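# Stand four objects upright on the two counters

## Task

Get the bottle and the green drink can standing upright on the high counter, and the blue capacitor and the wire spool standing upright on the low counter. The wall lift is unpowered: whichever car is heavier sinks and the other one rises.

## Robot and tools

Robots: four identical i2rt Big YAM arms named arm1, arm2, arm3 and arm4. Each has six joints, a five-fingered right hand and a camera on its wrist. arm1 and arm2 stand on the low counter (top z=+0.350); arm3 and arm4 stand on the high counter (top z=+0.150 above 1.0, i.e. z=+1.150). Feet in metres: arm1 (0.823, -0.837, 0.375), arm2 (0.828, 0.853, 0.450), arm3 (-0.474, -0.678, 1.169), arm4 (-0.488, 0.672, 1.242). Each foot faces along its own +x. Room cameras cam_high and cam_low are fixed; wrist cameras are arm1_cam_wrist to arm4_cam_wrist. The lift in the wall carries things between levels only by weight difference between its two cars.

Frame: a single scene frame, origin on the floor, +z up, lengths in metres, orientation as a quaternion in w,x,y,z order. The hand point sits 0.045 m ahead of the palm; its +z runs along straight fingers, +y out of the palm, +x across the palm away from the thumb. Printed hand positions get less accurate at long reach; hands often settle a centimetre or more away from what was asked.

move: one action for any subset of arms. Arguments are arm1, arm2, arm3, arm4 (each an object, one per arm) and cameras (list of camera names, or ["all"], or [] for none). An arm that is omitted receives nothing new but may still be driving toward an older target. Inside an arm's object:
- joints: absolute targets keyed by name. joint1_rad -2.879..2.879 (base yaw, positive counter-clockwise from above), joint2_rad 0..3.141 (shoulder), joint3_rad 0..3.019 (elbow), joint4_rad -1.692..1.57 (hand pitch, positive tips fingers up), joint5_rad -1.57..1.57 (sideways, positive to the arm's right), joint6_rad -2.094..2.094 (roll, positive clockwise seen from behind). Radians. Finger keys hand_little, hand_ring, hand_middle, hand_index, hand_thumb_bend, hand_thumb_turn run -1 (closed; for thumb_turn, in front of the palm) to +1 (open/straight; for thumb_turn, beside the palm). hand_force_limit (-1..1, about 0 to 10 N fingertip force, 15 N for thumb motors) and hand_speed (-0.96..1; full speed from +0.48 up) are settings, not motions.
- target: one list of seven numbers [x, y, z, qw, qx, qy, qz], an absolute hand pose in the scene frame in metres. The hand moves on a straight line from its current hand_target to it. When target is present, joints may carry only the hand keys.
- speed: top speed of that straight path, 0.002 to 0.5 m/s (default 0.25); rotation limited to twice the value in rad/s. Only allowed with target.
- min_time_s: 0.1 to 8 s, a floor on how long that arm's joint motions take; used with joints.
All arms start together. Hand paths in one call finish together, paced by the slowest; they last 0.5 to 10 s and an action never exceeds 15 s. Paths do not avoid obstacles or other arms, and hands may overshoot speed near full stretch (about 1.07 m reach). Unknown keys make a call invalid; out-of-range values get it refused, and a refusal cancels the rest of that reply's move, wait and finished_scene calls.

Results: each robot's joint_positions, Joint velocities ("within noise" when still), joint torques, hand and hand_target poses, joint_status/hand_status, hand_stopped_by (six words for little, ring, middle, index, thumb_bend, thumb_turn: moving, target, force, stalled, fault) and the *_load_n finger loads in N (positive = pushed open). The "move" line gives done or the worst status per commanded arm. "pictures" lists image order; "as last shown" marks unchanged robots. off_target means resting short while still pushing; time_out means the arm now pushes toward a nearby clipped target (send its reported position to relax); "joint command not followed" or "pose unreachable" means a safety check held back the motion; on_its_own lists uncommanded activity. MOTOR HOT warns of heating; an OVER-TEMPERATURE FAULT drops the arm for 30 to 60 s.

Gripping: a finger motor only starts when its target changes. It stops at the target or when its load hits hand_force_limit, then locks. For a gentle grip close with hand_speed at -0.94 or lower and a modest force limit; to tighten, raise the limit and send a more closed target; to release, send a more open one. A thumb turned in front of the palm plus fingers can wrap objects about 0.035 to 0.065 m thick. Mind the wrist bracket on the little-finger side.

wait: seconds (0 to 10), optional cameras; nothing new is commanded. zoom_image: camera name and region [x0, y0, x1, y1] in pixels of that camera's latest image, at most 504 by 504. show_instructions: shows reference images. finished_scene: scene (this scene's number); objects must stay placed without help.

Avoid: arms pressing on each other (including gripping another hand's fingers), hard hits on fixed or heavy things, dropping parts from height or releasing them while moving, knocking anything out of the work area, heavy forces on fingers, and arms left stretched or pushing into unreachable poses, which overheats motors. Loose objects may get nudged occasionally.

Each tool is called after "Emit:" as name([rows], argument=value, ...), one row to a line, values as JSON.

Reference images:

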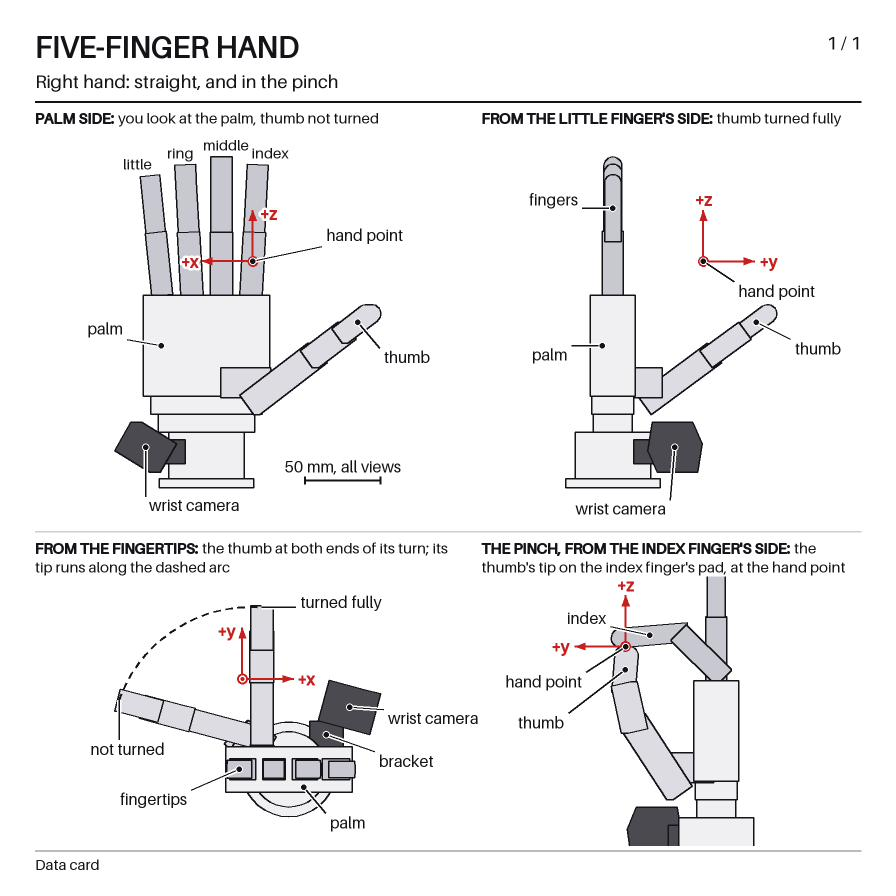

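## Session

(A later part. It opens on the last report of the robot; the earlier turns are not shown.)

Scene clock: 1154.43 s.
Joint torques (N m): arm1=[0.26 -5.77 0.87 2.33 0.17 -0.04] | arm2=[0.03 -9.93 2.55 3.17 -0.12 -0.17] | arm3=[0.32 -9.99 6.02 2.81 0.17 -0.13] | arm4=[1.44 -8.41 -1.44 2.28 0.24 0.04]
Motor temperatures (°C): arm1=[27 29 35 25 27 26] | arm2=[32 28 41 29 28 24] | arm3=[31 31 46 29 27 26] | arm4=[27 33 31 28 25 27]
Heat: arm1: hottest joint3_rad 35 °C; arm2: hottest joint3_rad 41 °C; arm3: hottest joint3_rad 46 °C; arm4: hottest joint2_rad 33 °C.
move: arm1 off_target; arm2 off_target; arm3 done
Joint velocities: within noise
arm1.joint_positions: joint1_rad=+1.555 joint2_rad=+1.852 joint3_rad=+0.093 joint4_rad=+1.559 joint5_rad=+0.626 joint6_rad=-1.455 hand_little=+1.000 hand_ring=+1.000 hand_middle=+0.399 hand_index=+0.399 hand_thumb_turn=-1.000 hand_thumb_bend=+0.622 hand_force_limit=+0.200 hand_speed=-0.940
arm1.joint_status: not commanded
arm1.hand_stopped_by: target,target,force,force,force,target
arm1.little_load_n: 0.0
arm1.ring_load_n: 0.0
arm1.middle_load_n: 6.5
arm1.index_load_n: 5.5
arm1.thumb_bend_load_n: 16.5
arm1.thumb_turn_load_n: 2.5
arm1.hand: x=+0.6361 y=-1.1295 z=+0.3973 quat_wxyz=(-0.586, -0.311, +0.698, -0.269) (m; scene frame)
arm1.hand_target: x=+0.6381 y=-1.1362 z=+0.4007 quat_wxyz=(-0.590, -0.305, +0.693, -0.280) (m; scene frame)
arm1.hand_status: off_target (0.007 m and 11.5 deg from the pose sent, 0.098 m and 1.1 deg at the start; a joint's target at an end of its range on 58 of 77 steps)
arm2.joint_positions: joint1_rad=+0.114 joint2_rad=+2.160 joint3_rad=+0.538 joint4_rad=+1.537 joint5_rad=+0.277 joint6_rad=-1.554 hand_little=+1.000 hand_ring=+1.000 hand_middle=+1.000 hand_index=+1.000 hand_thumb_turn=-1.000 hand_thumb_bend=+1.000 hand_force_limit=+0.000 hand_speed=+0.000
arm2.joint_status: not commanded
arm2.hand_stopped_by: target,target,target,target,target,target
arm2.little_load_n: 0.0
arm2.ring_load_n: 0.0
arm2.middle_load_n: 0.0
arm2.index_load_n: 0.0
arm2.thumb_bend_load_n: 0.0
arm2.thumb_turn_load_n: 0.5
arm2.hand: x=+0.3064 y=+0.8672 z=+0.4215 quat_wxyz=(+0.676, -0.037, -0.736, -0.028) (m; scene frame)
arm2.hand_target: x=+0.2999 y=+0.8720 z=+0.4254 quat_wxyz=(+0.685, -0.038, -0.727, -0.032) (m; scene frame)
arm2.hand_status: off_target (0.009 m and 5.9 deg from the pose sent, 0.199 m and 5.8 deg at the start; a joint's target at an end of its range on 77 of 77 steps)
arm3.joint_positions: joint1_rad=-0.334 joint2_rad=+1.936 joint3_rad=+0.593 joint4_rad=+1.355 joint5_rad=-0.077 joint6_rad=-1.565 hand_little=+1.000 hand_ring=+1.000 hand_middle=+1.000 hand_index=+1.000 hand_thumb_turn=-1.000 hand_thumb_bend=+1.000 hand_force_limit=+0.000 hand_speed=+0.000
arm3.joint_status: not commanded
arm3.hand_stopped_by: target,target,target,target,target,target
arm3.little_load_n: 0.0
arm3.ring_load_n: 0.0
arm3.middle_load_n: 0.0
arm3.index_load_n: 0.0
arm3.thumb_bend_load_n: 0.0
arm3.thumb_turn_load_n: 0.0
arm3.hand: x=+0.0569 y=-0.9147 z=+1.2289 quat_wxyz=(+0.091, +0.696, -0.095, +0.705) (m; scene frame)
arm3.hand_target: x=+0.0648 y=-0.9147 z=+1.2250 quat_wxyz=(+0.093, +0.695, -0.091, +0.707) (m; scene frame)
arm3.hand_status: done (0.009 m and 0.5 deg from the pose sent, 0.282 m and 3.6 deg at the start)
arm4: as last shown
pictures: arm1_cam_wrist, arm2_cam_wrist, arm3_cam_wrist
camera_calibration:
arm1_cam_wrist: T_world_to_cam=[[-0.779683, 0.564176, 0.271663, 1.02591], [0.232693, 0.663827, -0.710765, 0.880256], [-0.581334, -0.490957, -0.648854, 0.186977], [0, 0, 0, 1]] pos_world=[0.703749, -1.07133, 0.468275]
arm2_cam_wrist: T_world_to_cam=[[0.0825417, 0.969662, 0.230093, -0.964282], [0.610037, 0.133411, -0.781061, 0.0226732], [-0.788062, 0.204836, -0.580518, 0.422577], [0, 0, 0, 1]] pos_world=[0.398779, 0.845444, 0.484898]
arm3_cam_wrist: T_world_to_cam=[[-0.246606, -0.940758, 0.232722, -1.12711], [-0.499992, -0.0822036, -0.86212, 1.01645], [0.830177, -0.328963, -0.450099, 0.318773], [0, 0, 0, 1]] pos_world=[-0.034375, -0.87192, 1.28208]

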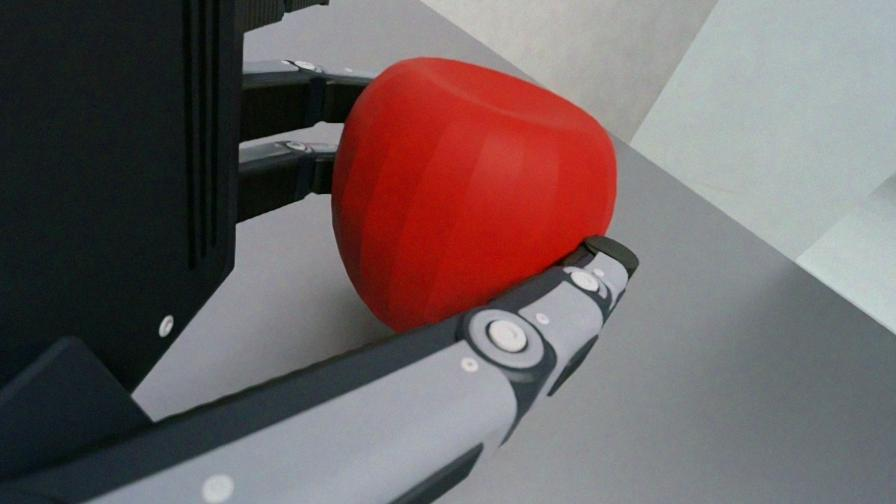

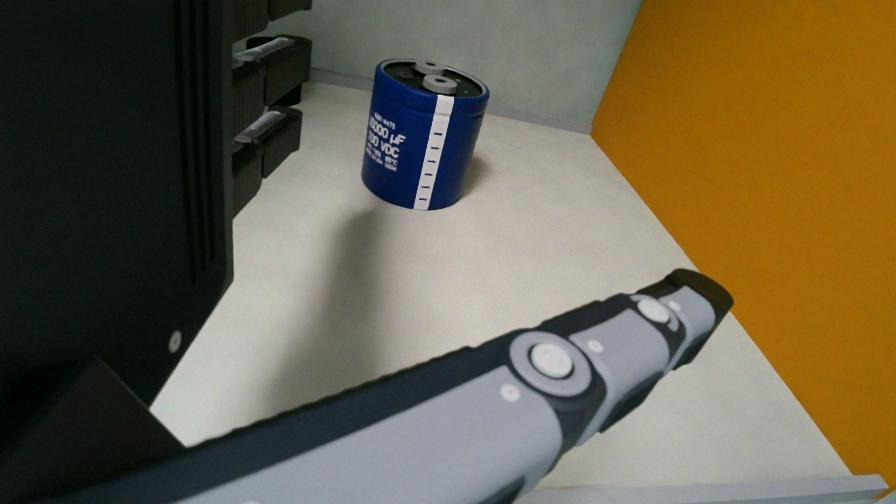

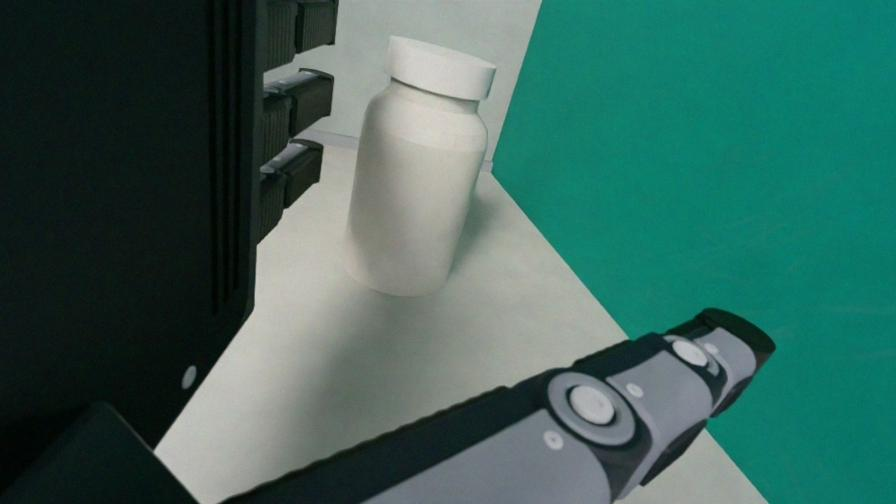

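Emit:
move(arm3={"target": [0.159, -0.9405, 1.197, -0.0931, -0.6949, 0.0915, -0.7071], "speed": 0.1}, arm2={"target": [0.17, 0.886, 0.388, 0.7126, -0.0305, -0.7002, -0.0311], "speed": 0.1}, arm1={"target": [0.565, -1.226, 0.40, -0.644, -0.300, 0.630, -0.315], "speed": 0.1}, cameras=["arm1_cam_wrist", "arm2_cam_wrist", "arm3_cam_wrist"])

Scene clock: 1180.17 s.
Joint torques (N m): arm1=[-1.9 -8.88 2.69 2.43 -0.1 -0.32] | arm2=[0.15 -13.16 4.46 1.68 -0.13 -0.17] | arm3=[0.26 -12.98 7.43 1.83 0.15 -0.16] | arm4=[1.38 -8.12 -1.44 2.3 0.23 0.05]
Motor temperatures (°C): arm1=[27 28 34 25 27 26] | arm2=[32 28 39 29 28 24] | arm3=[31 32 42 29 27 26] | arm4=[27 33 31 28 25 27]
Heat: arm1: hottest joint3_rad 34 °C; arm2: hottest joint3_rad 39 °C; arm3: hottest joint3_rad 42 °C; arm4: hottest joint2_rad 33 °C.
move: arm1 off_target; arm2 done; arm3 off_target
Joint velocities: within noise
arm1.joint_positions: joint1_rad=+1.351 joint2_rad=+1.975 joint3_rad=+0.346 joint4_rad=+1.559 joint5_rad=+0.378 joint6_rad=-1.530 hand_little=+1.000 hand_ring=+1.000 hand_middle=+0.399 hand_index=+0.399 hand_thumb_turn=-1.000 hand_thumb_bend=+0.622 hand_force_limit=+0.200 hand_speed=-0.940
arm1.joint_status: not commanded
arm1.hand_stopped_by: target,target,force,force,force,target
arm1.little_load_n: 0.0
arm1.ring_load_n: 0.0
arm1.middle_load_n: 6.0
arm1.index_load_n: 5.5
arm1.thumb_bend_load_n: 16.5
arm1.thumb_turn_load_n: 2.5
arm1.hand: x=+0.5738 y=-1.2229 z=+0.3938 quat_wxyz=(-0.609, -0.309, +0.663, -0.305) (m; scene frame)
arm1.hand_target: x=+0.5651 y=-1.2260 z=+0.4005 quat_wxyz=(-0.623, -0.304, +0.654, -0.303) (m; scene frame)
arm1.hand_status: off_target (0.011 m and 5.7 deg from the pose sent, 0.120 m and 11.5 deg at the start; a joint's target at an end of its range on 59 of 59 steps)
arm2.joint_positions: joint1_rad=+0.032 joint2_rad=+2.364 joint3_rad=+0.925 joint4_rad=+1.459 joint5_rad=+0.182 joint6_rad=-1.579 hand_little=+1.000 hand_ring=+1.000 hand_middle=+1.000 hand_index=+1.000 hand_thumb_turn=-1.000 hand_thumb_bend=+1.000 hand_force_limit=+0.000 hand_speed=+0.000
arm2.joint_status: not commanded
arm2.hand_stopped_by: target,target,target,target,target,target
arm2.little_load_n: 0.0
arm2.ring_load_n: 0.0
arm2.middle_load_n: 0.0
arm2.index_load_n: 0.0
arm2.thumb_bend_load_n: 0.0
arm2.thumb_turn_load_n: 0.5
arm2.hand: x=+0.1778 y=+0.8796 z=+0.3907 quat_wxyz=(+0.712, -0.031, -0.701, -0.025) (m; scene frame)
arm2.hand_target: x=+0.1704 y=+0.8860 z=+0.3880 quat_wxyz=(+0.712, -0.031, -0.700, -0.031) (m; scene frame)
arm2.hand_status: done (0.010 m and 0.8 deg from the pose sent, 0.142 m and 5.9 deg at the start)
arm3.joint_positions: joint1_rad=-0.321 joint2_rad=+2.105 joint3_rad=+0.882 joint4_rad=+1.256 joint5_rad=-0.063 joint6_rad=-1.565 hand_little=+1.000 hand_ring=+1.000 hand_middle=+1.000 hand_index=+1.000 hand_thumb_turn=-1.000 hand_thumb_bend=+1.000 hand_force_limit=+0.000 hand_speed=+0.000
arm3.joint_status: not commanded
arm3.hand_stopped_by: target,target,target,target,target,target
arm3.little_load_n: 0.0
arm3.ring_load_n: 0.0
arm3.middle_load_n: 0.0
arm3.index_load_n: 0.0
arm3.thumb_bend_load_n: 0.0
arm3.thumb_turn_load_n: 0.5
arm3.hand: x=+0.1504 y=-0.9415 z=+1.2096 quat_wxyz=(+0.093, +0.689, -0.094, +0.713) (m; scene frame)
arm3.hand_target: x=+0.1583 y=-0.9402 z=+1.1972 quat_wxyz=(+0.093, +0.695, -0.091, +0.707) (m; scene frame)
arm3.hand_status: off_target (0.015 m and 1.0 deg from the pose sent, 0.110 m and 0.5 deg at the start)
arm4: as last shown
arm4.thumb_bend_load_n: -0.5
pictures: arm1_cam_wrist, arm2_cam_wrist, arm3_cam_wrist
camera_calibration:
arm1_cam_wrist: T_world_to_cam=[[-0.793981, 0.548364, 0.262473, 1.02335], [0.164814, 0.609726, -0.775287, 0.952547], [-0.585176, -0.572304, -0.574489, -0.0239719], [0, 0, 0, 1]] pos_world=[0.641495, -1.15568, 0.456126]
arm2_cam_wrist: T_world_to_cam=[[0.0932503, 0.969167, 0.228077, -0.95928], [0.526796, 0.146356, -0.837297, 0.100725], [-0.844861, 0.198228, -0.496906, 0.284054], [0, 0, 0, 1]] pos_world=[0.276378, 0.858654, 0.444274]
arm3_cam_wrist: T_world_to_cam=[[-0.25249, -0.938888, 0.233961, -1.12364], [-0.482524, -0.0874089, -0.87151, 1.04823], [0.838701, -0.332939, -0.430966, 0.195611], [0, 0, 0, 1]] pos_world=[0.0580311, -0.89822, 1.26074]

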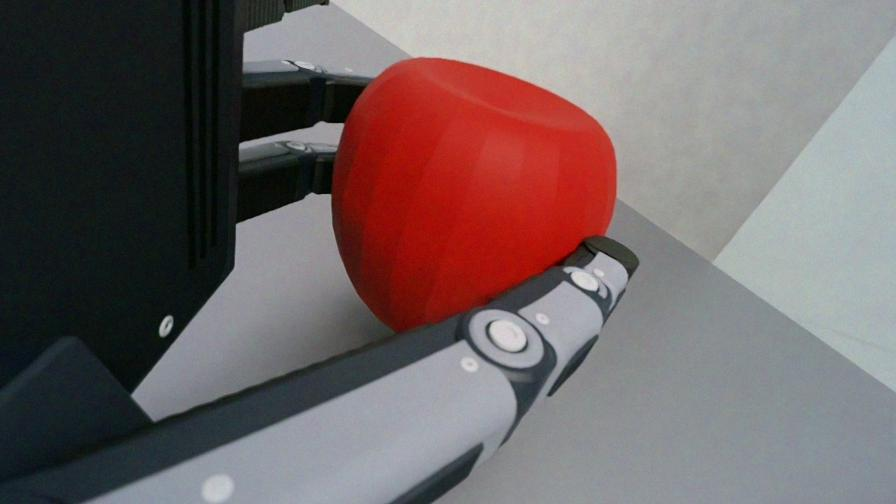

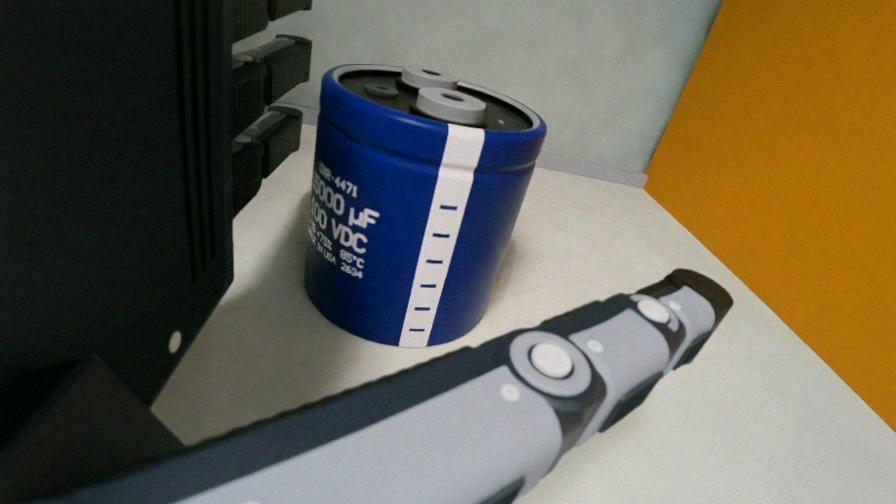

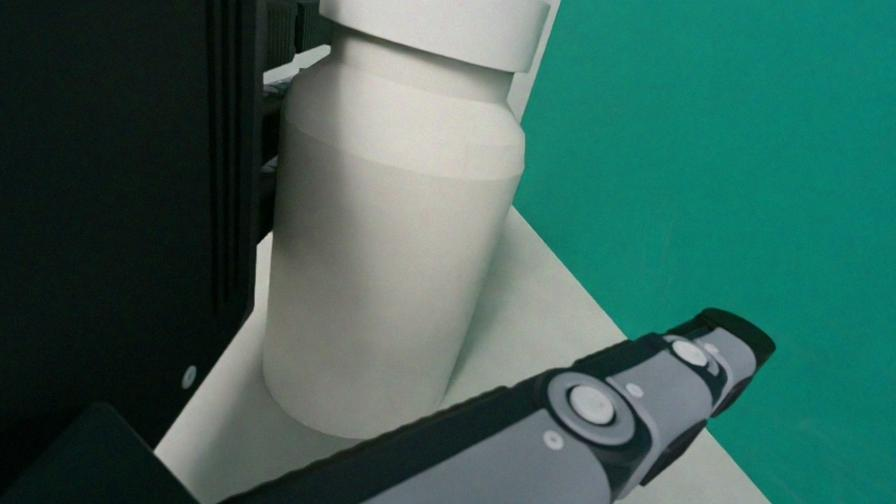

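Emit:
move(arm3={"target": [0.154, -0.929, 1.184, -0.0931, -0.6949, 0.0915, -0.7071], "speed": 0.05}, arm2={"target": [0.17, 0.886, 0.382, 0.7126, -0.0305, -0.7002, -0.0311], "speed": 0.05, "joints": {"hand_speed": -0.6, "hand_index": 0.6, "hand_middle": 0.6, "hand_thumb_bend": 0.65}}, arm1={"target": [0.565, -1.226, 0.385, -0.644, -0.300, 0.630, -0.315], "speed": 0.05}, cameras=["arm1_cam_wrist", "arm2_cam_wrist", "arm3_cam_wrist"])

Scene clock: 1196.97 s.
Joint torques (N m): arm1=[-1.9 -8.7 2.33 2.24 0.02 -0.18] | arm2=[0.15 -13.16 4.46 2.11 0.1 -0.16] | arm3=[0.21 -13.39 5.96 3.34 0.16 -0.18] | arm4=[1.26 -8.18 -1.32 2.26 0.23 0.04]
Motor temperatures (°C): arm1=[27 29 34 25 27 26] | arm2=[32 29 39 29 28 24] | arm3=[31 32 42 29 27 26] | arm4=[27 33 31 27 25 27]
Heat: arm1: hottest joint3_rad 34 °C; arm2: hottest joint3_rad 39 °C; arm3: hottest joint3_rad 42 °C; arm4: hottest joint2_rad 33 °C.
move: arm1 off_target; arm2 done; arm3 off_target
Joint velocities: within noise
arm1.joint_positions: joint1_rad=+1.351 joint2_rad=+2.009 joint3_rad=+0.360 joint4_rad=+1.564 joint5_rad=+0.379 joint6_rad=-1.531 hand_little=+1.000 hand_ring=+1.000 hand_middle=+0.399 hand_index=+0.399 hand_thumb_turn=-1.000 hand_thumb_bend=+0.622 hand_force_limit=+0.200 hand_speed=-0.940
arm1.joint_status: not commanded
arm1.hand_stopped_by: target,target,force,force,force,target
arm1.little_load_n: 0.0
arm1.ring_load_n: 0.0
arm1.middle_load_n: 6.0
arm1.index_load_n: 5.0
arm1.thumb_bend_load_n: 16.5
arm1.thumb_turn_load_n: 2.0
arm1.hand: x=+0.5731 y=-1.2249 z=+0.3835 quat_wxyz=(-0.606, -0.313, +0.667, -0.301) (m; scene frame)
arm1.hand_target: x=+0.5650 y=-1.2262 z=+0.3855 quat_wxyz=(-0.615, -0.306, +0.663, -0.298) (m; scene frame)
arm1.hand_status: off_target (0.008 m and 6.4 deg from the pose sent, 0.013 m and 5.7 deg at the start; a joint's target at an end of its range on 36 of 36 steps)
arm2.joint_positions: joint1_rad=+0.030 joint2_rad=+2.382 joint3_rad=+0.933 joint4_rad=+1.459 joint5_rad=+0.176 joint6_rad=-1.580 hand_little=+1.000 hand_ring=+1.000 hand_middle=+0.600 hand_index=+0.600 hand_thumb_turn=-1.000 hand_thumb_bend=+0.650 hand_force_limit=+0.000 hand_speed=-0.600
arm2.joint_status: all done
arm2.hand_stopped_by: target,target,target,target,target,target
arm2.little_load_n: 0.0
arm2.ring_load_n: 0.0
arm2.middle_load_n: 0.5
arm2.index_load_n: 0.0
arm2.thumb_bend_load_n: 0.0
arm2.thumb_turn_load_n: 0.0
arm2.hand: x=+0.1778 y=+0.8799 z=+0.3819 quat_wxyz=(+0.708, -0.029, -0.705, -0.024) (m; scene frame)
arm2.hand_target: x=+0.1704 y=+0.8861 z=+0.3821 quat_wxyz=(+0.712, -0.030, -0.700, -0.031) (m; scene frame)
arm2.hand_status: done (0.010 m and 1.1 deg from the pose sent, 0.013 m and 0.8 deg at the start)
arm3.joint_positions: joint1_rad=-0.302 joint2_rad=+2.134 joint3_rad=+0.882 joint4_rad=+1.269 joint5_rad=-0.043 joint6_rad=-1.565 hand_little=+1.000 hand_ring=+1.000 hand_middle=+1.000 hand_index=+1.000 hand_thumb_turn=-1.000 hand_thumb_bend=+1.000 hand_force_limit=+0.000 hand_speed=+0.000
arm3.joint_status: not commanded
arm3.hand_stopped_by: target,target,target,target,target,target
arm3.little_load_n: 0.0
arm3.ring_load_n: 0.0
arm3.middle_load_n: 0.0
arm3.index_load_n: -0.5
arm3.thumb_bend_load_n: 0.5
arm3.thumb_turn_load_n: 0.0
arm3.hand: x=+0.1509 y=-0.9319 z=+1.1940 quat_wxyz=(+0.092, +0.695, -0.095, +0.707) (m; scene frame)
arm3.hand_target: x=+0.1536 y=-0.9290 z=+1.1840 quat_wxyz=(+0.093, +0.695, -0.092, +0.707) (m; scene frame)
arm3.hand_status: off_target (0.011 m and 0.5 deg from the pose sent, 0.029 m and 1.0 deg at the start)
arm4: as last shown
arm4.thumb_bend_load_n: 0.0
pictures: arm1_cam_wrist, arm2_cam_wrist, arm3_cam_wrist
camera_calibration:
arm1_cam_wrist: T_world_to_cam=[[-0.794334, 0.545456, 0.267414, 1.02139], [0.168718, 0.620972, -0.76546, 0.953588], [-0.583581, -0.562913, -0.585288, -0.0166875], [0, 0, 0, 1]] pos_world=[0.640698, -1.15867, 0.447033]
arm2_cam_wrist: T_world_to_cam=[[0.0874498, 0.969049, 0.23086, -0.95753], [0.534858, 0.149836, -0.83155, 0.08656], [-0.840404, 0.196196, -0.505201, 0.283732], [0, 0, 0, 1]] pos_world=[0.275888, 0.859257, 0.436376]
arm3_cam_wrist: T_world_to_cam=[[-0.248902, -0.940208, 0.232503, -1.11088], [-0.495878, -0.0824982, -0.864464, 1.03388], [0.831957, -0.33046, -0.445695, 0.21257], [0, 0, 0, 1]] pos_world=[0.0593273, -0.888918, 1.24677]

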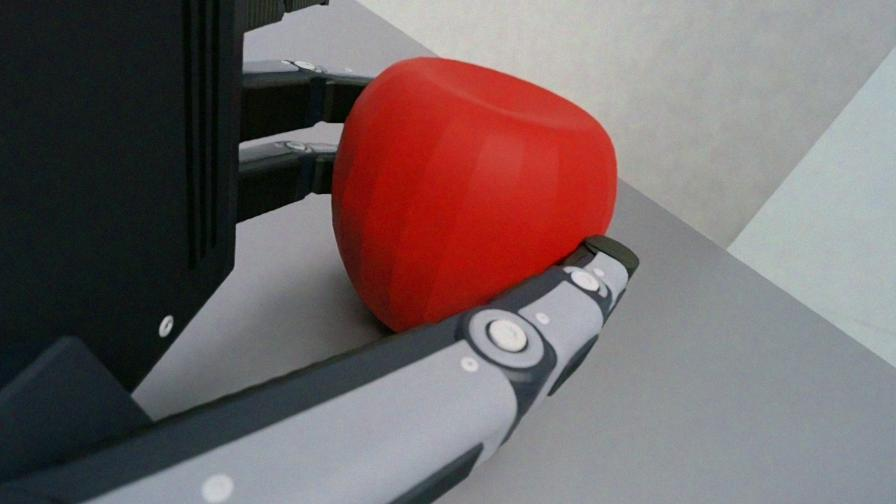

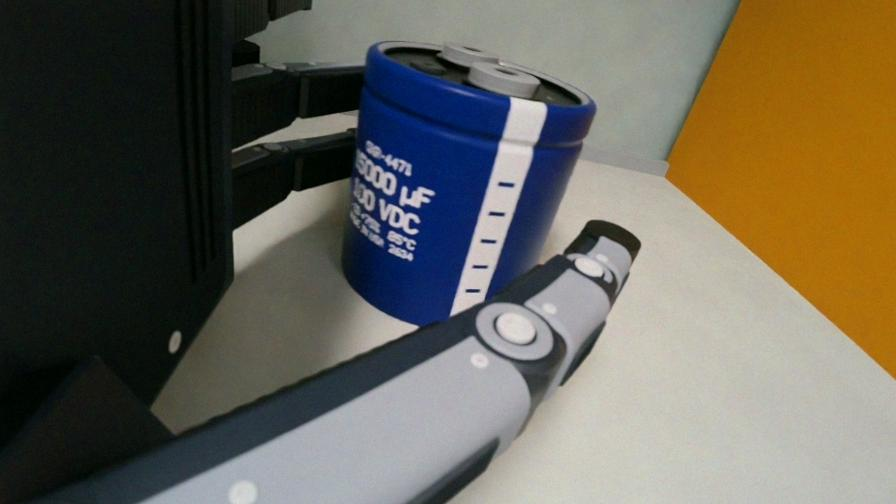

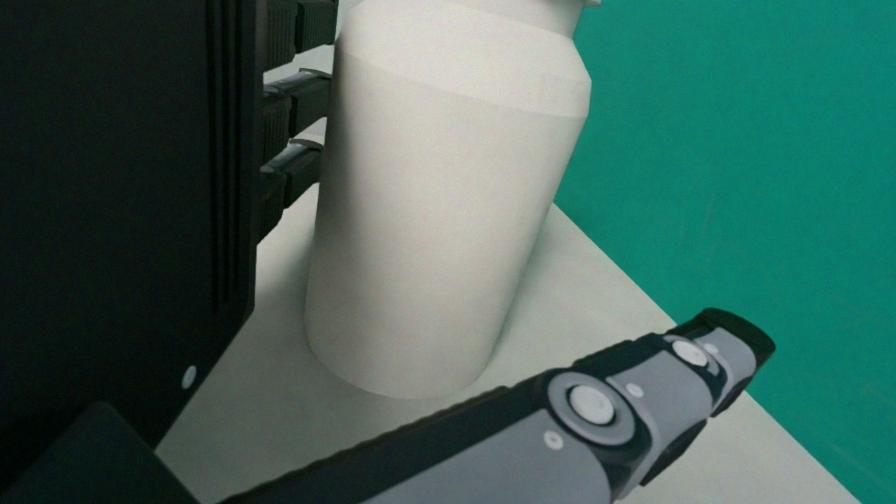

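Emit:
move(arm3={"joints": {"hand_speed": -0.6, "hand_index": 0.6, "hand_middle": 0.6, "hand_thumb_bend": 0.65}}, arm2={"joints": {"hand_speed": -0.94, "hand_force_limit": -0.5, "hand_index": -0.5, "hand_middle": -0.5, "hand_thumb_bend": -0.5}}, arm1={"target": [0.565, -1.226, 0.377, -0.644, -0.300, 0.630, -0.315], "speed": 0.03})

Emit:
move(arm3={"joints": {"hand_speed": -0.94, "hand_force_limit": -0.5, "hand_index": -0.5, "hand_middle": -0.5, "hand_thumb_bend": -0.5}}, arm2={"joints": {"hand_force_limit": 0.3, "hand_index": -0.53, "hand_middle": -0.53, "hand_thumb_bend": -0.53}}, cameras=["arm1_cam_wrist", "arm2_cam_wrist", "arm3_cam_wrist"])

Scene clock: 1210.57 s.
Joint torques (N m): arm1=[-1.79 -8.12 2.06 1.85 -0.03 -0.11] | arm2=[0.15 -13.45 3.85 2.11 0.25 -0.17] | arm3=[0.5 -13.27 5.9 3.21 0.15 -0.12] | arm4=[1.14 -8.41 -1.48 2.32 0.24 0.04]
Motor temperatures (°C): arm1=[27 29 33 25 27 26] | arm2=[31 29 39 29 28 24] | arm3=[31 33 41 29 27 26] | arm4=[27 33 31 27 25 27]
Heat: arm1: hottest joint3_rad 33 °C; arm2: hottest joint3_rad 39 °C; arm3: hottest joint3_rad 41 °C; arm4: hottest joint2_rad 33 °C.
move: arm1 off_target; arm2 off_target; arm3 done
Joint velocities: within noise
arm1.joint_positions: joint1_rad=+1.351 joint2_rad=+2.021 joint3_rad=+0.369 joint4_rad=+1.575 joint5_rad=+0.383 joint6_rad=-1.531 hand_little=+1.000 hand_ring=+1.000 hand_middle=+0.399 hand_index=+0.399 hand_thumb_turn=-1.000 hand_thumb_bend=+0.622 hand_force_limit=+0.200 hand_speed=-0.940
arm1.joint_status: not commanded
arm1.hand_stopped_by: target,target,force,force,force,target
arm1.little_load_n: 0.0
arm1.ring_load_n: 0.0
arm1.middle_load_n: 6.0
arm1.index_load_n: 5.0
arm1.thumb_bend_load_n: 16.5
arm1.thumb_turn_load_n: 1.0
arm1.hand: x=+0.5718 y=-1.2273 z=+0.3827 quat_wxyz=(-0.608, -0.310, +0.666, -0.302) (m; scene frame)
arm1.hand_target: x=+0.5651 y=-1.2262 z=+0.3776 quat_wxyz=(-0.611, -0.307, +0.668, -0.295) (m; scene frame)
arm1.hand_status: off_target (0.009 m and 6.1 deg from the pose sent, 0.010 m and 6.5 deg at the start; a joint's target at an end of its range on 77 of 77 steps)
arm2.joint_positions: joint1_rad=+0.030 joint2_rad=+2.384 joint3_rad=+0.941 joint4_rad=+1.459 joint5_rad=+0.173 joint6_rad=-1.580 hand_little=+1.000 hand_ring=+1.000 hand_middle=+0.359 hand_index=+0.353 hand_thumb_turn=-1.000 hand_thumb_bend=+0.526 hand_force_limit=-0.500 hand_speed=-0.940
arm2.joint_status: hand_middle off_target (ended at +0.359, target -0.500); hand_index off_target (ended at +0.353, target -0.500); hand_thumb_bend off_target (ended at +0.526, target -0.500); the others done
arm2.hand_stopped_by: target,target,force,force,force,target
arm2.little_load_n: 0.0
arm2.ring_load_n: 0.0
arm2.middle_load_n: 3.0
arm2.index_load_n: 3.0
arm2.thumb_bend_load_n: 4.5
arm2.thumb_turn_load_n: -0.5
arm2.hand: x=+0.1744 y=+0.8789 z=+0.3837 quat_wxyz=(+0.711, -0.028, -0.702, -0.022) (m; scene frame)
arm2.hand_target: x=+0.1704 y=+0.8861 z=+0.3821 quat_wxyz=(+0.712, -0.030, -0.700, -0.031) (m; scene frame)
arm2.hand_status: not commanded
arm3.joint_positions: joint1_rad=-0.302 joint2_rad=+2.134 joint3_rad=+0.882 joint4_rad=+1.269 joint5_rad=-0.043 joint6_rad=-1.565 hand_little=+1.000 hand_ring=+1.000 hand_middle=+0.600 hand_index=+0.600 hand_thumb_turn=-1.000 hand_thumb_bend=+0.650 hand_force_limit=+0.000 hand_speed=-0.600
arm3.joint_status: all done
arm3.hand_stopped_by: target,target,target,target,target,target
arm3.little_load_n: 0.0
arm3.ring_load_n: 0.0
arm3.middle_load_n: 0.0
arm3.index_load_n: 0.0
arm3.thumb_bend_load_n: 0.0
arm3.thumb_turn_load_n: 0.0
arm3.hand: x=+0.1509 y=-0.9319 z=+1.1940 quat_wxyz=(+0.092, +0.695, -0.095, +0.707) (m; scene frame)
arm3.hand_target: x=+0.1536 y=-0.9289 z=+1.1840 quat_wxyz=(+0.093, +0.695, -0.092, +0.707) (m; scene frame)
arm3.hand_status: not commanded
arm4: as last shown
arm4.index_load_n: 0.5
pictures: none

Scene clock: 1215.40 s.
Joint torques (N m): arm1=[-1.85 -8.12 2.04 1.85 -0.03 -0.11] | arm2=[0.26 -13.27 3.86 2.11 0.25 -0.17] | arm3=[0.32 -13.22 5.85 3.33 0.17 -0.15] | arm4=[1.2 -8.41 -1.42 2.32 0.23 0.04]
Motor temperatures (°C): arm1=[27 29 33 25 27 26] | arm2=[31 29 38 29 28 24] | arm3=[31 33 41 29 27 26] | arm4=[27 33 31 27 25 27]
Heat: arm1: hottest joint3_rad 33 °C; arm2: hottest joint3_rad 38 °C; arm3: hottest joint3_rad 41 °C; arm4: hottest joint2_rad 33 °C.
move: arm2 off_target; arm3 off_target
Joint velocities: within noise
arm1, arm4: as last shown
arm1.middle_load_n: 6.5
arm1.thumb_turn_load_n: 0.5
arm2.joint_positions: joint1_rad=+0.030 joint2_rad=+2.384 joint3_rad=+0.941 joint4_rad=+1.459 joint5_rad=+0.173 joint6_rad=-1.580 hand_little=+1.000 hand_ring=+1.000 hand_middle=+0.340 hand_index=+0.328 hand_thumb_turn=-1.000 hand_thumb_bend=+0.526 hand_force_limit=+0.300 hand_speed=-0.940
arm2.joint_status: hand_middle off_target (ended at +0.340, target -0.530); hand_index off_target (ended at +0.328, target -0.530); hand_thumb_bend off_target (ended at +0.526, target -0.530); the others done
arm2.hand_stopped_by: target,target,force,force,force,target
arm2.little_load_n: 0.0
arm2.ring_load_n: 0.0
arm2.middle_load_n: 6.0
arm2.index_load_n: 7.5
arm2.thumb_bend_load_n: 13.0
arm2.thumb_turn_load_n: -1.5
arm2.hand: x=+0.1744 y=+0.8789 z=+0.3837 quat_wxyz=(+0.711, -0.028, -0.702, -0.022) (m; scene frame)
arm2.hand_target: x=+0.1704 y=+0.8861 z=+0.3821 quat_wxyz=(+0.712, -0.030, -0.700, -0.031) (m; scene frame)
arm2.hand_status: not commanded
arm3.joint_positions: joint1_rad=-0.298 joint2_rad=+2.134 joint3_rad=+0.882 joint4_rad=+1.269 joint5_rad=-0.043 joint6_rad=-1.565 hand_little=+1.000 hand_ring=+1.000 hand_middle=+0.353 hand_index=+0.359 hand_thumb_turn=-1.000 hand_thumb_bend=+0.526 hand_force_limit=-0.500 hand_speed=-0.940
arm3.joint_status: hand_middle off_target (ended at +0.353, target -0.500); hand_index off_target (ended at +0.359, target -0.500); hand_thumb_bend off_target (ended at +0.526, target -0.500); the others done
arm3.hand_stopped_by: target,target,force,force,force,target
arm3.little_load_n: 0.0
arm3.ring_load_n: 0.0
arm3.middle_load_n: 2.5
arm3.index_load_n: 2.5
arm3.thumb_bend_load_n: 4.0
arm3.thumb_turn_load_n: 0.0
arm3.hand: x=+0.1517 y=-0.9298 z=+1.1940 quat_wxyz=(+0.091, +0.695, -0.094, +0.707) (m; scene frame)
arm3.hand_target: x=+0.1537 y=-0.9288 z=+1.1840 quat_wxyz=(+0.093, +0.695, -0.092, +0.707) (m; scene frame)
arm3.hand_status: not commanded
arm4.index_load_n: 0.0
arm4.thumb_bend_load_n: -0.5
pictures: arm1_cam_wrist, arm2_cam_wrist, arm3_cam_wrist
camera_calibration:
arm1_cam_wrist: T_world_to_cam=[[-0.791718, 0.550153, 0.265545, 1.02683], [0.168934, 0.614911, -0.770289, 0.948875], [-0.587064, -0.564992, -0.579776, -0.0219184], [0, 0, 0, 1]] pos_world=[0.639798, -1.16077, 0.445529]
arm2_cam_wrist: T_world_to_cam=[[0.0855166, 0.969537, 0.229531, -0.956272], [0.528217, 0.151217, -0.835536, 0.0916258], [-0.844792, 0.192695, -0.499195, 0.283504], [0, 0, 0, 1]] pos_world=[0.272881, 0.858657, 0.437575]
arm3_cam_wrist: T_world_to_cam=[[-0.246017, -0.940944, 0.232596, -1.10996], [-0.495645, -0.0840951, -0.864444, 1.03291], [0.832953, -0.327953, -0.445685, 0.214736], [0, 0, 0, 1]] pos_world=[0.0600243, -0.887125, 1.24677]

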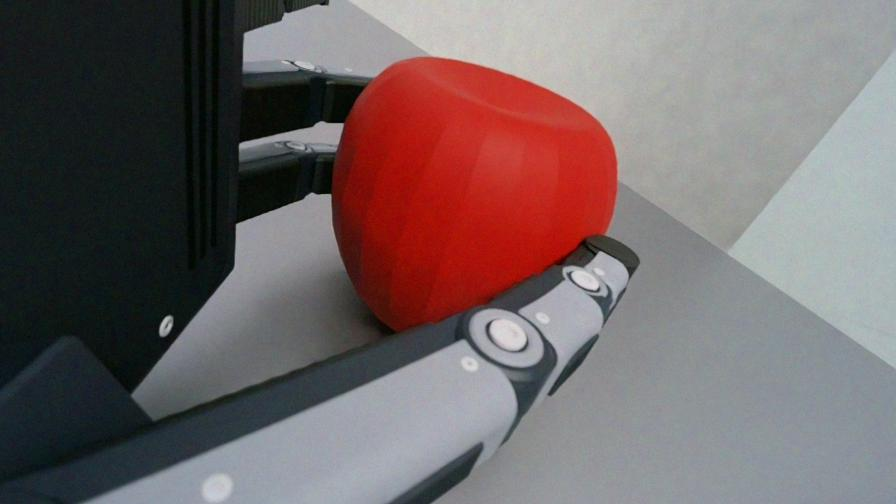

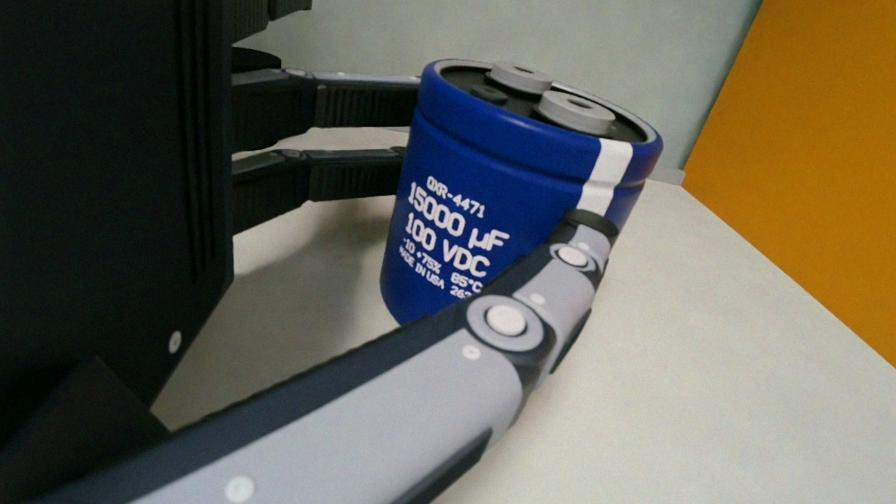

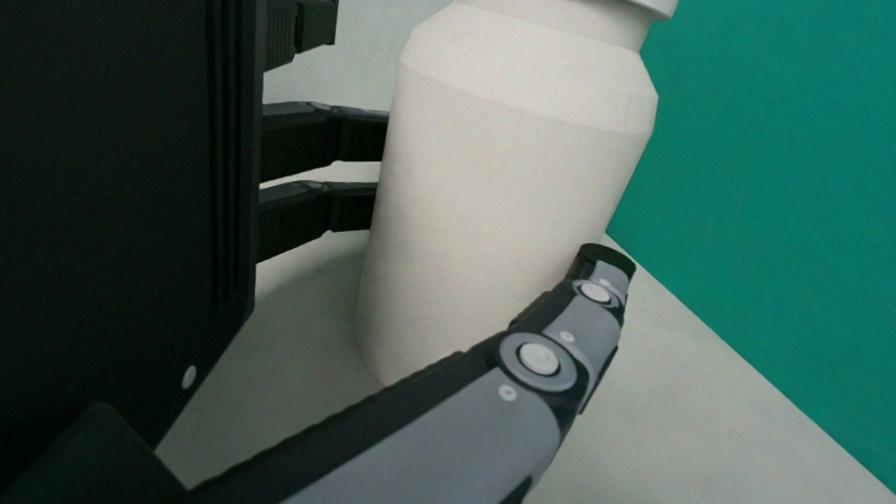

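Emit:
move(arm3={"joints": {"hand_force_limit": 0.1, "hand_index": -0.53, "hand_middle": -0.53, "hand_thumb_bend": -0.53}}, arm1={"joints": {"hand_speed": -0.9, "hand_thumb_bend": 1.0, "hand_index": 0.8, "hand_middle": 0.8}})

Emit:
move(arm3={"target": [0.13, -0.905, 1.26, -0.0931, -0.6949, 0.0915, -0.7071], "speed": 0.08}, cameras=["arm1_cam_wrist", "arm2_cam_wrist", "arm3_cam_wrist"])

Scene clock: 1225.70 s.
Joint torques (N m): arm1=[-1.85 -8.64 2 1.84 -0.05 -0.11] | arm2=[0.21 -13.22 3.85 2.11 0.25 -0.17] | arm3=[0.32 -13.51 5.82 3.23 0.16 -0.15] | arm4=[1.32 -8.53 -1.42 2.25 0.24 0.05]
Motor temperatures (°C): arm1=[27 29 33 25 27 26] | arm2=[31 29 38 29 28 24] | arm3=[31 34 40 29 27 26] | arm4=[27 33 31 27 25 27]
Heat: arm1: hottest joint3_rad 33 °C; arm2: hottest joint3_rad 38 °C; arm3: hottest joint3_rad 40 °C; arm4: hottest joint2_rad 33 °C.
move: arm1 done; arm3 off_target
Joint velocities: within noise
arm1.joint_positions: joint1_rad=+1.351 joint2_rad=+2.027 joint3_rad=+0.369 joint4_rad=+1.575 joint5_rad=+0.383 joint6_rad=-1.531 hand_little=+1.000 hand_ring=+1.000 hand_middle=+0.800 hand_index=+0.800 hand_thumb_turn=-1.000 hand_thumb_bend=+1.000 hand_force_limit=+0.200 hand_speed=-0.900
arm1.joint_status: all done
arm1.hand_stopped_by: target,target,target,target,target,target
arm1.little_load_n: 0.0
arm1.ring_load_n: 0.0
arm1.middle_load_n: 0.0
arm1.index_load_n: 0.0
arm1.thumb_bend_load_n: 0.0
arm1.thumb_turn_load_n: 0.0
arm1.hand: x=+0.5719 y=-1.2264 z=+0.3801 quat_wxyz=(-0.607, -0.311, +0.667, -0.300) (m; scene frame)
arm1.hand_target: x=+0.5651 y=-1.2262 z=+0.3776 quat_wxyz=(-0.611, -0.307, +0.668, -0.295) (m; scene frame)
arm1.hand_status: not commanded
arm2: as last shown
arm2.middle_load_n: 6.5
arm2.thumb_turn_load_n: -1.0
arm3.joint_positions: joint1_rad=-0.298 joint2_rad=+2.134 joint3_rad=+0.882 joint4_rad=+1.269 joint5_rad=-0.043 joint6_rad=-1.565 hand_little=+1.000 hand_ring=+1.000 hand_middle=+0.338 hand_index=+0.339 hand_thumb_turn=-1.000 hand_thumb_bend=+0.526 hand_force_limit=+0.100 hand_speed=-0.940
arm3.joint_status: hand_middle off_target (ended at +0.338, target -0.530); hand_index off_target (ended at +0.339, target -0.530); hand_thumb_bend off_target (ended at +0.526, target -0.530); the others done
arm3.hand_stopped_by: target,target,force,force,force,target
arm3.little_load_n: 0.5
arm3.ring_load_n: 0.0
arm3.middle_load_n: 4.0
arm3.index_load_n: 7.0
arm3.thumb_bend_load_n: 9.5
arm3.thumb_turn_load_n: -0.5
arm3.hand: x=+0.1517 y=-0.9298 z=+1.1940 quat_wxyz=(+0.091, +0.695, -0.094, +0.707) (m; scene frame)
arm3.hand_target: x=+0.1537 y=-0.9289 z=+1.1840 quat_wxyz=(+0.093, +0.695, -0.092, +0.707) (m; scene frame)
arm3.hand_status: not commanded
arm4.joint_positions: joint1_rad=+0.808 joint2_rad=+2.090 joint3_rad=+0.161 joint4_rad=+1.568 joint5_rad=+0.769 joint6_rad=-1.336 hand_little=+1.000 hand_ring=+1.000 hand_middle=+1.000 hand_index=+1.000 hand_thumb_turn=-1.000 hand_thumb_bend=+1.000 hand_force_limit=+0.500 hand_speed=-0.300
arm4.joint_status: not commanded
arm4.hand_stopped_by: target,target,target,target,target,target
arm4.little_load_n: 0.0
arm4.ring_load_n: 0.0
arm4.middle_load_n: 0.0
arm4.index_load_n: 0.0
arm4.thumb_bend_load_n: 0.0
arm4.thumb_turn_load_n: 0.5
arm4.hand: x=-0.1688 y=+0.7697 z=+1.2081 quat_wxyz=(-0.006, +0.790, +0.023, +0.613) (m; scene frame)
arm4.hand_target: x=-0.1698 y=+0.7755 z=+1.2105 quat_wxyz=(-0.018, +0.786, +0.020, +0.617) (m; scene frame)
arm4.hand_status: not commanded
pictures: none

Scene clock: 1227.50 s.
Joint torques (N m): arm1=[-1.85 -8.64 1.99 1.85 -0.05 -0.11] | arm2=[0.26 -13.39 3.86 2.11 0.24 -0.16] | arm3=[0.44 -15.85 5.71 2.36 0.19 -0.19] | arm4=[1.14 -8.53 -1.4 2.29 0.24 0.04]
Motor temperatures (°C): arm1=[27 29 33 25 27 26] | arm2=[31 29 38 29 28 24] | arm3=[31 34 40 29 27 26] | arm4=[27 33 31 27 25 27]
Heat: arm1: hottest joint3_rad 33 °C; arm2: hottest joint3_rad 38 °C; arm3: hottest joint3_rad 40 °C; arm4: hottest joint2_rad 33 °C.
move: arm3 off_target
Joint velocities: within noise
arm1, arm2, arm4: as last shown
arm1.thumb_turn_load_n: 0.5
arm2.middle_load_n: 6.0
arm2.thumb_bend_load_n: 13.5
arm2.thumb_turn_load_n: -1.5
arm3.joint_positions: joint1_rad=-0.265 joint2_rad=+1.941 joint3_rad=+0.774 joint4_rad=+1.159 joint5_rad=-0.007 joint6_rad=-1.565 hand_little=+1.000 hand_ring=+1.000 hand_middle=+0.338 hand_index=+0.339 hand_thumb_turn=-1.000 hand_thumb_bend=+0.526 hand_force_limit=+0.100 hand_speed=-0.940
arm3.joint_status: not commanded
arm3.hand_stopped_by: target,target,force,force,force,target
arm3.little_load_n: 0.0
arm3.ring_load_n: 0.0
arm3.middle_load_n: 4.0
arm3.index_load_n: 6.5
arm3.thumb_bend_load_n: 9.5
arm3.thumb_turn_load_n: 0.0
arm3.hand: x=+0.1275 y=-0.9075 z=+1.2436 quat_wxyz=(+0.090, +0.703, -0.097, +0.699) (m; scene frame)
arm3.hand_target: x=+0.1300 y=-0.9051 z=+1.2599 quat_wxyz=(+0.093, +0.695, -0.092, +0.707) (m; scene frame)
arm3.hand_status: off_target (0.017 m and 1.5 deg from the pose sent, 0.074 m and 0.4 deg at the start)
pictures: arm1_cam_wrist, arm2_cam_wrist, arm3_cam_wrist
camera_calibration:
arm1_cam_wrist: T_world_to_cam=[[-0.791774, 0.549006, 0.267744, 1.02495], [0.170427, 0.619495, -0.766277, 0.949655], [-0.586557, -0.561087, -0.584066, -0.0166794], [0, 0, 0, 1]] pos_world=[0.639899, -1.16037, 0.443532]
arm2_cam_wrist: T_world_to_cam=[[0.0855166, 0.969537, 0.229531, -0.956272], [0.528217, 0.151217, -0.835536, 0.0916258], [-0.844792, 0.192695, -0.499195, 0.283504], [0, 0, 0, 1]] pos_world=[0.272881, 0.858657, 0.437575]
arm3_cam_wrist: T_world_to_cam=[[-0.243139, -0.941951, 0.231542, -1.10639], [-0.515592, -0.0766878, -0.853395, 1.06114], [0.821613, -0.326875, -0.467017, 0.293307], [0, 0, 0, 1]] pos_world=[0.0371222, -0.864918, 1.29873]

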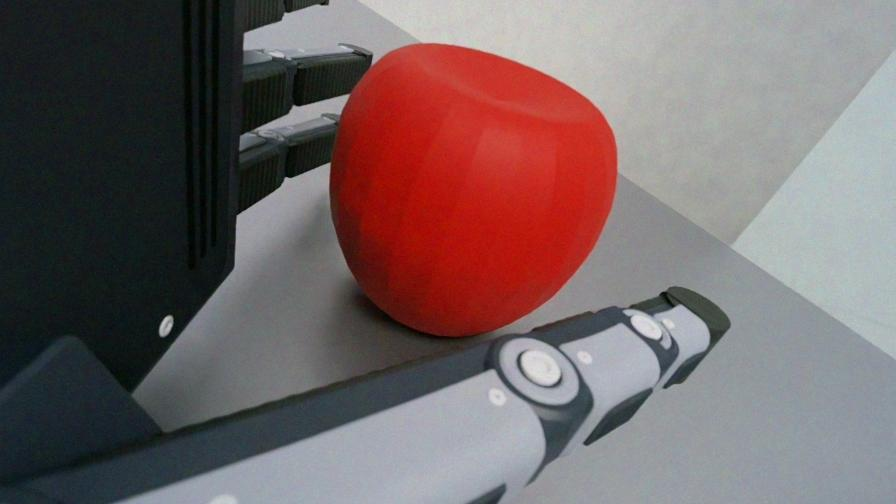

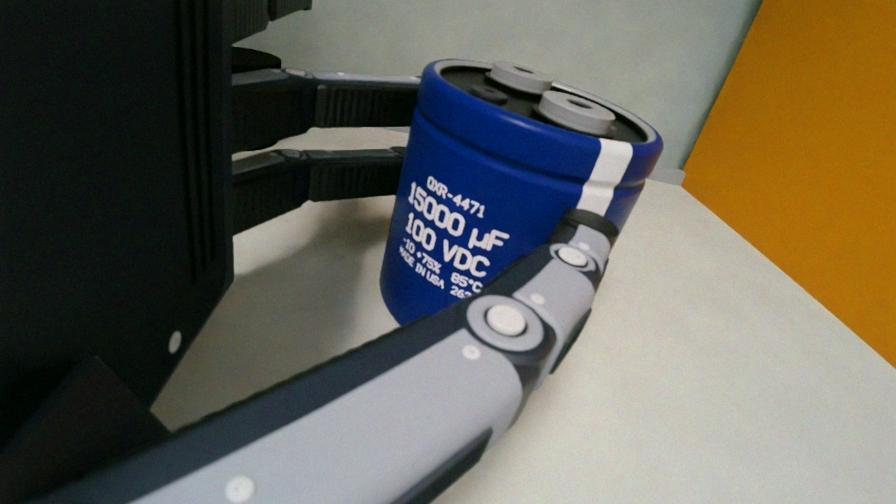

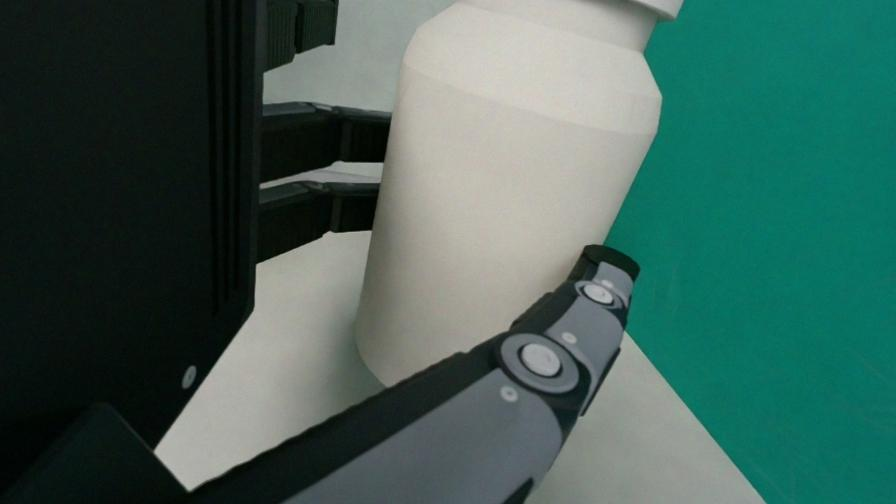

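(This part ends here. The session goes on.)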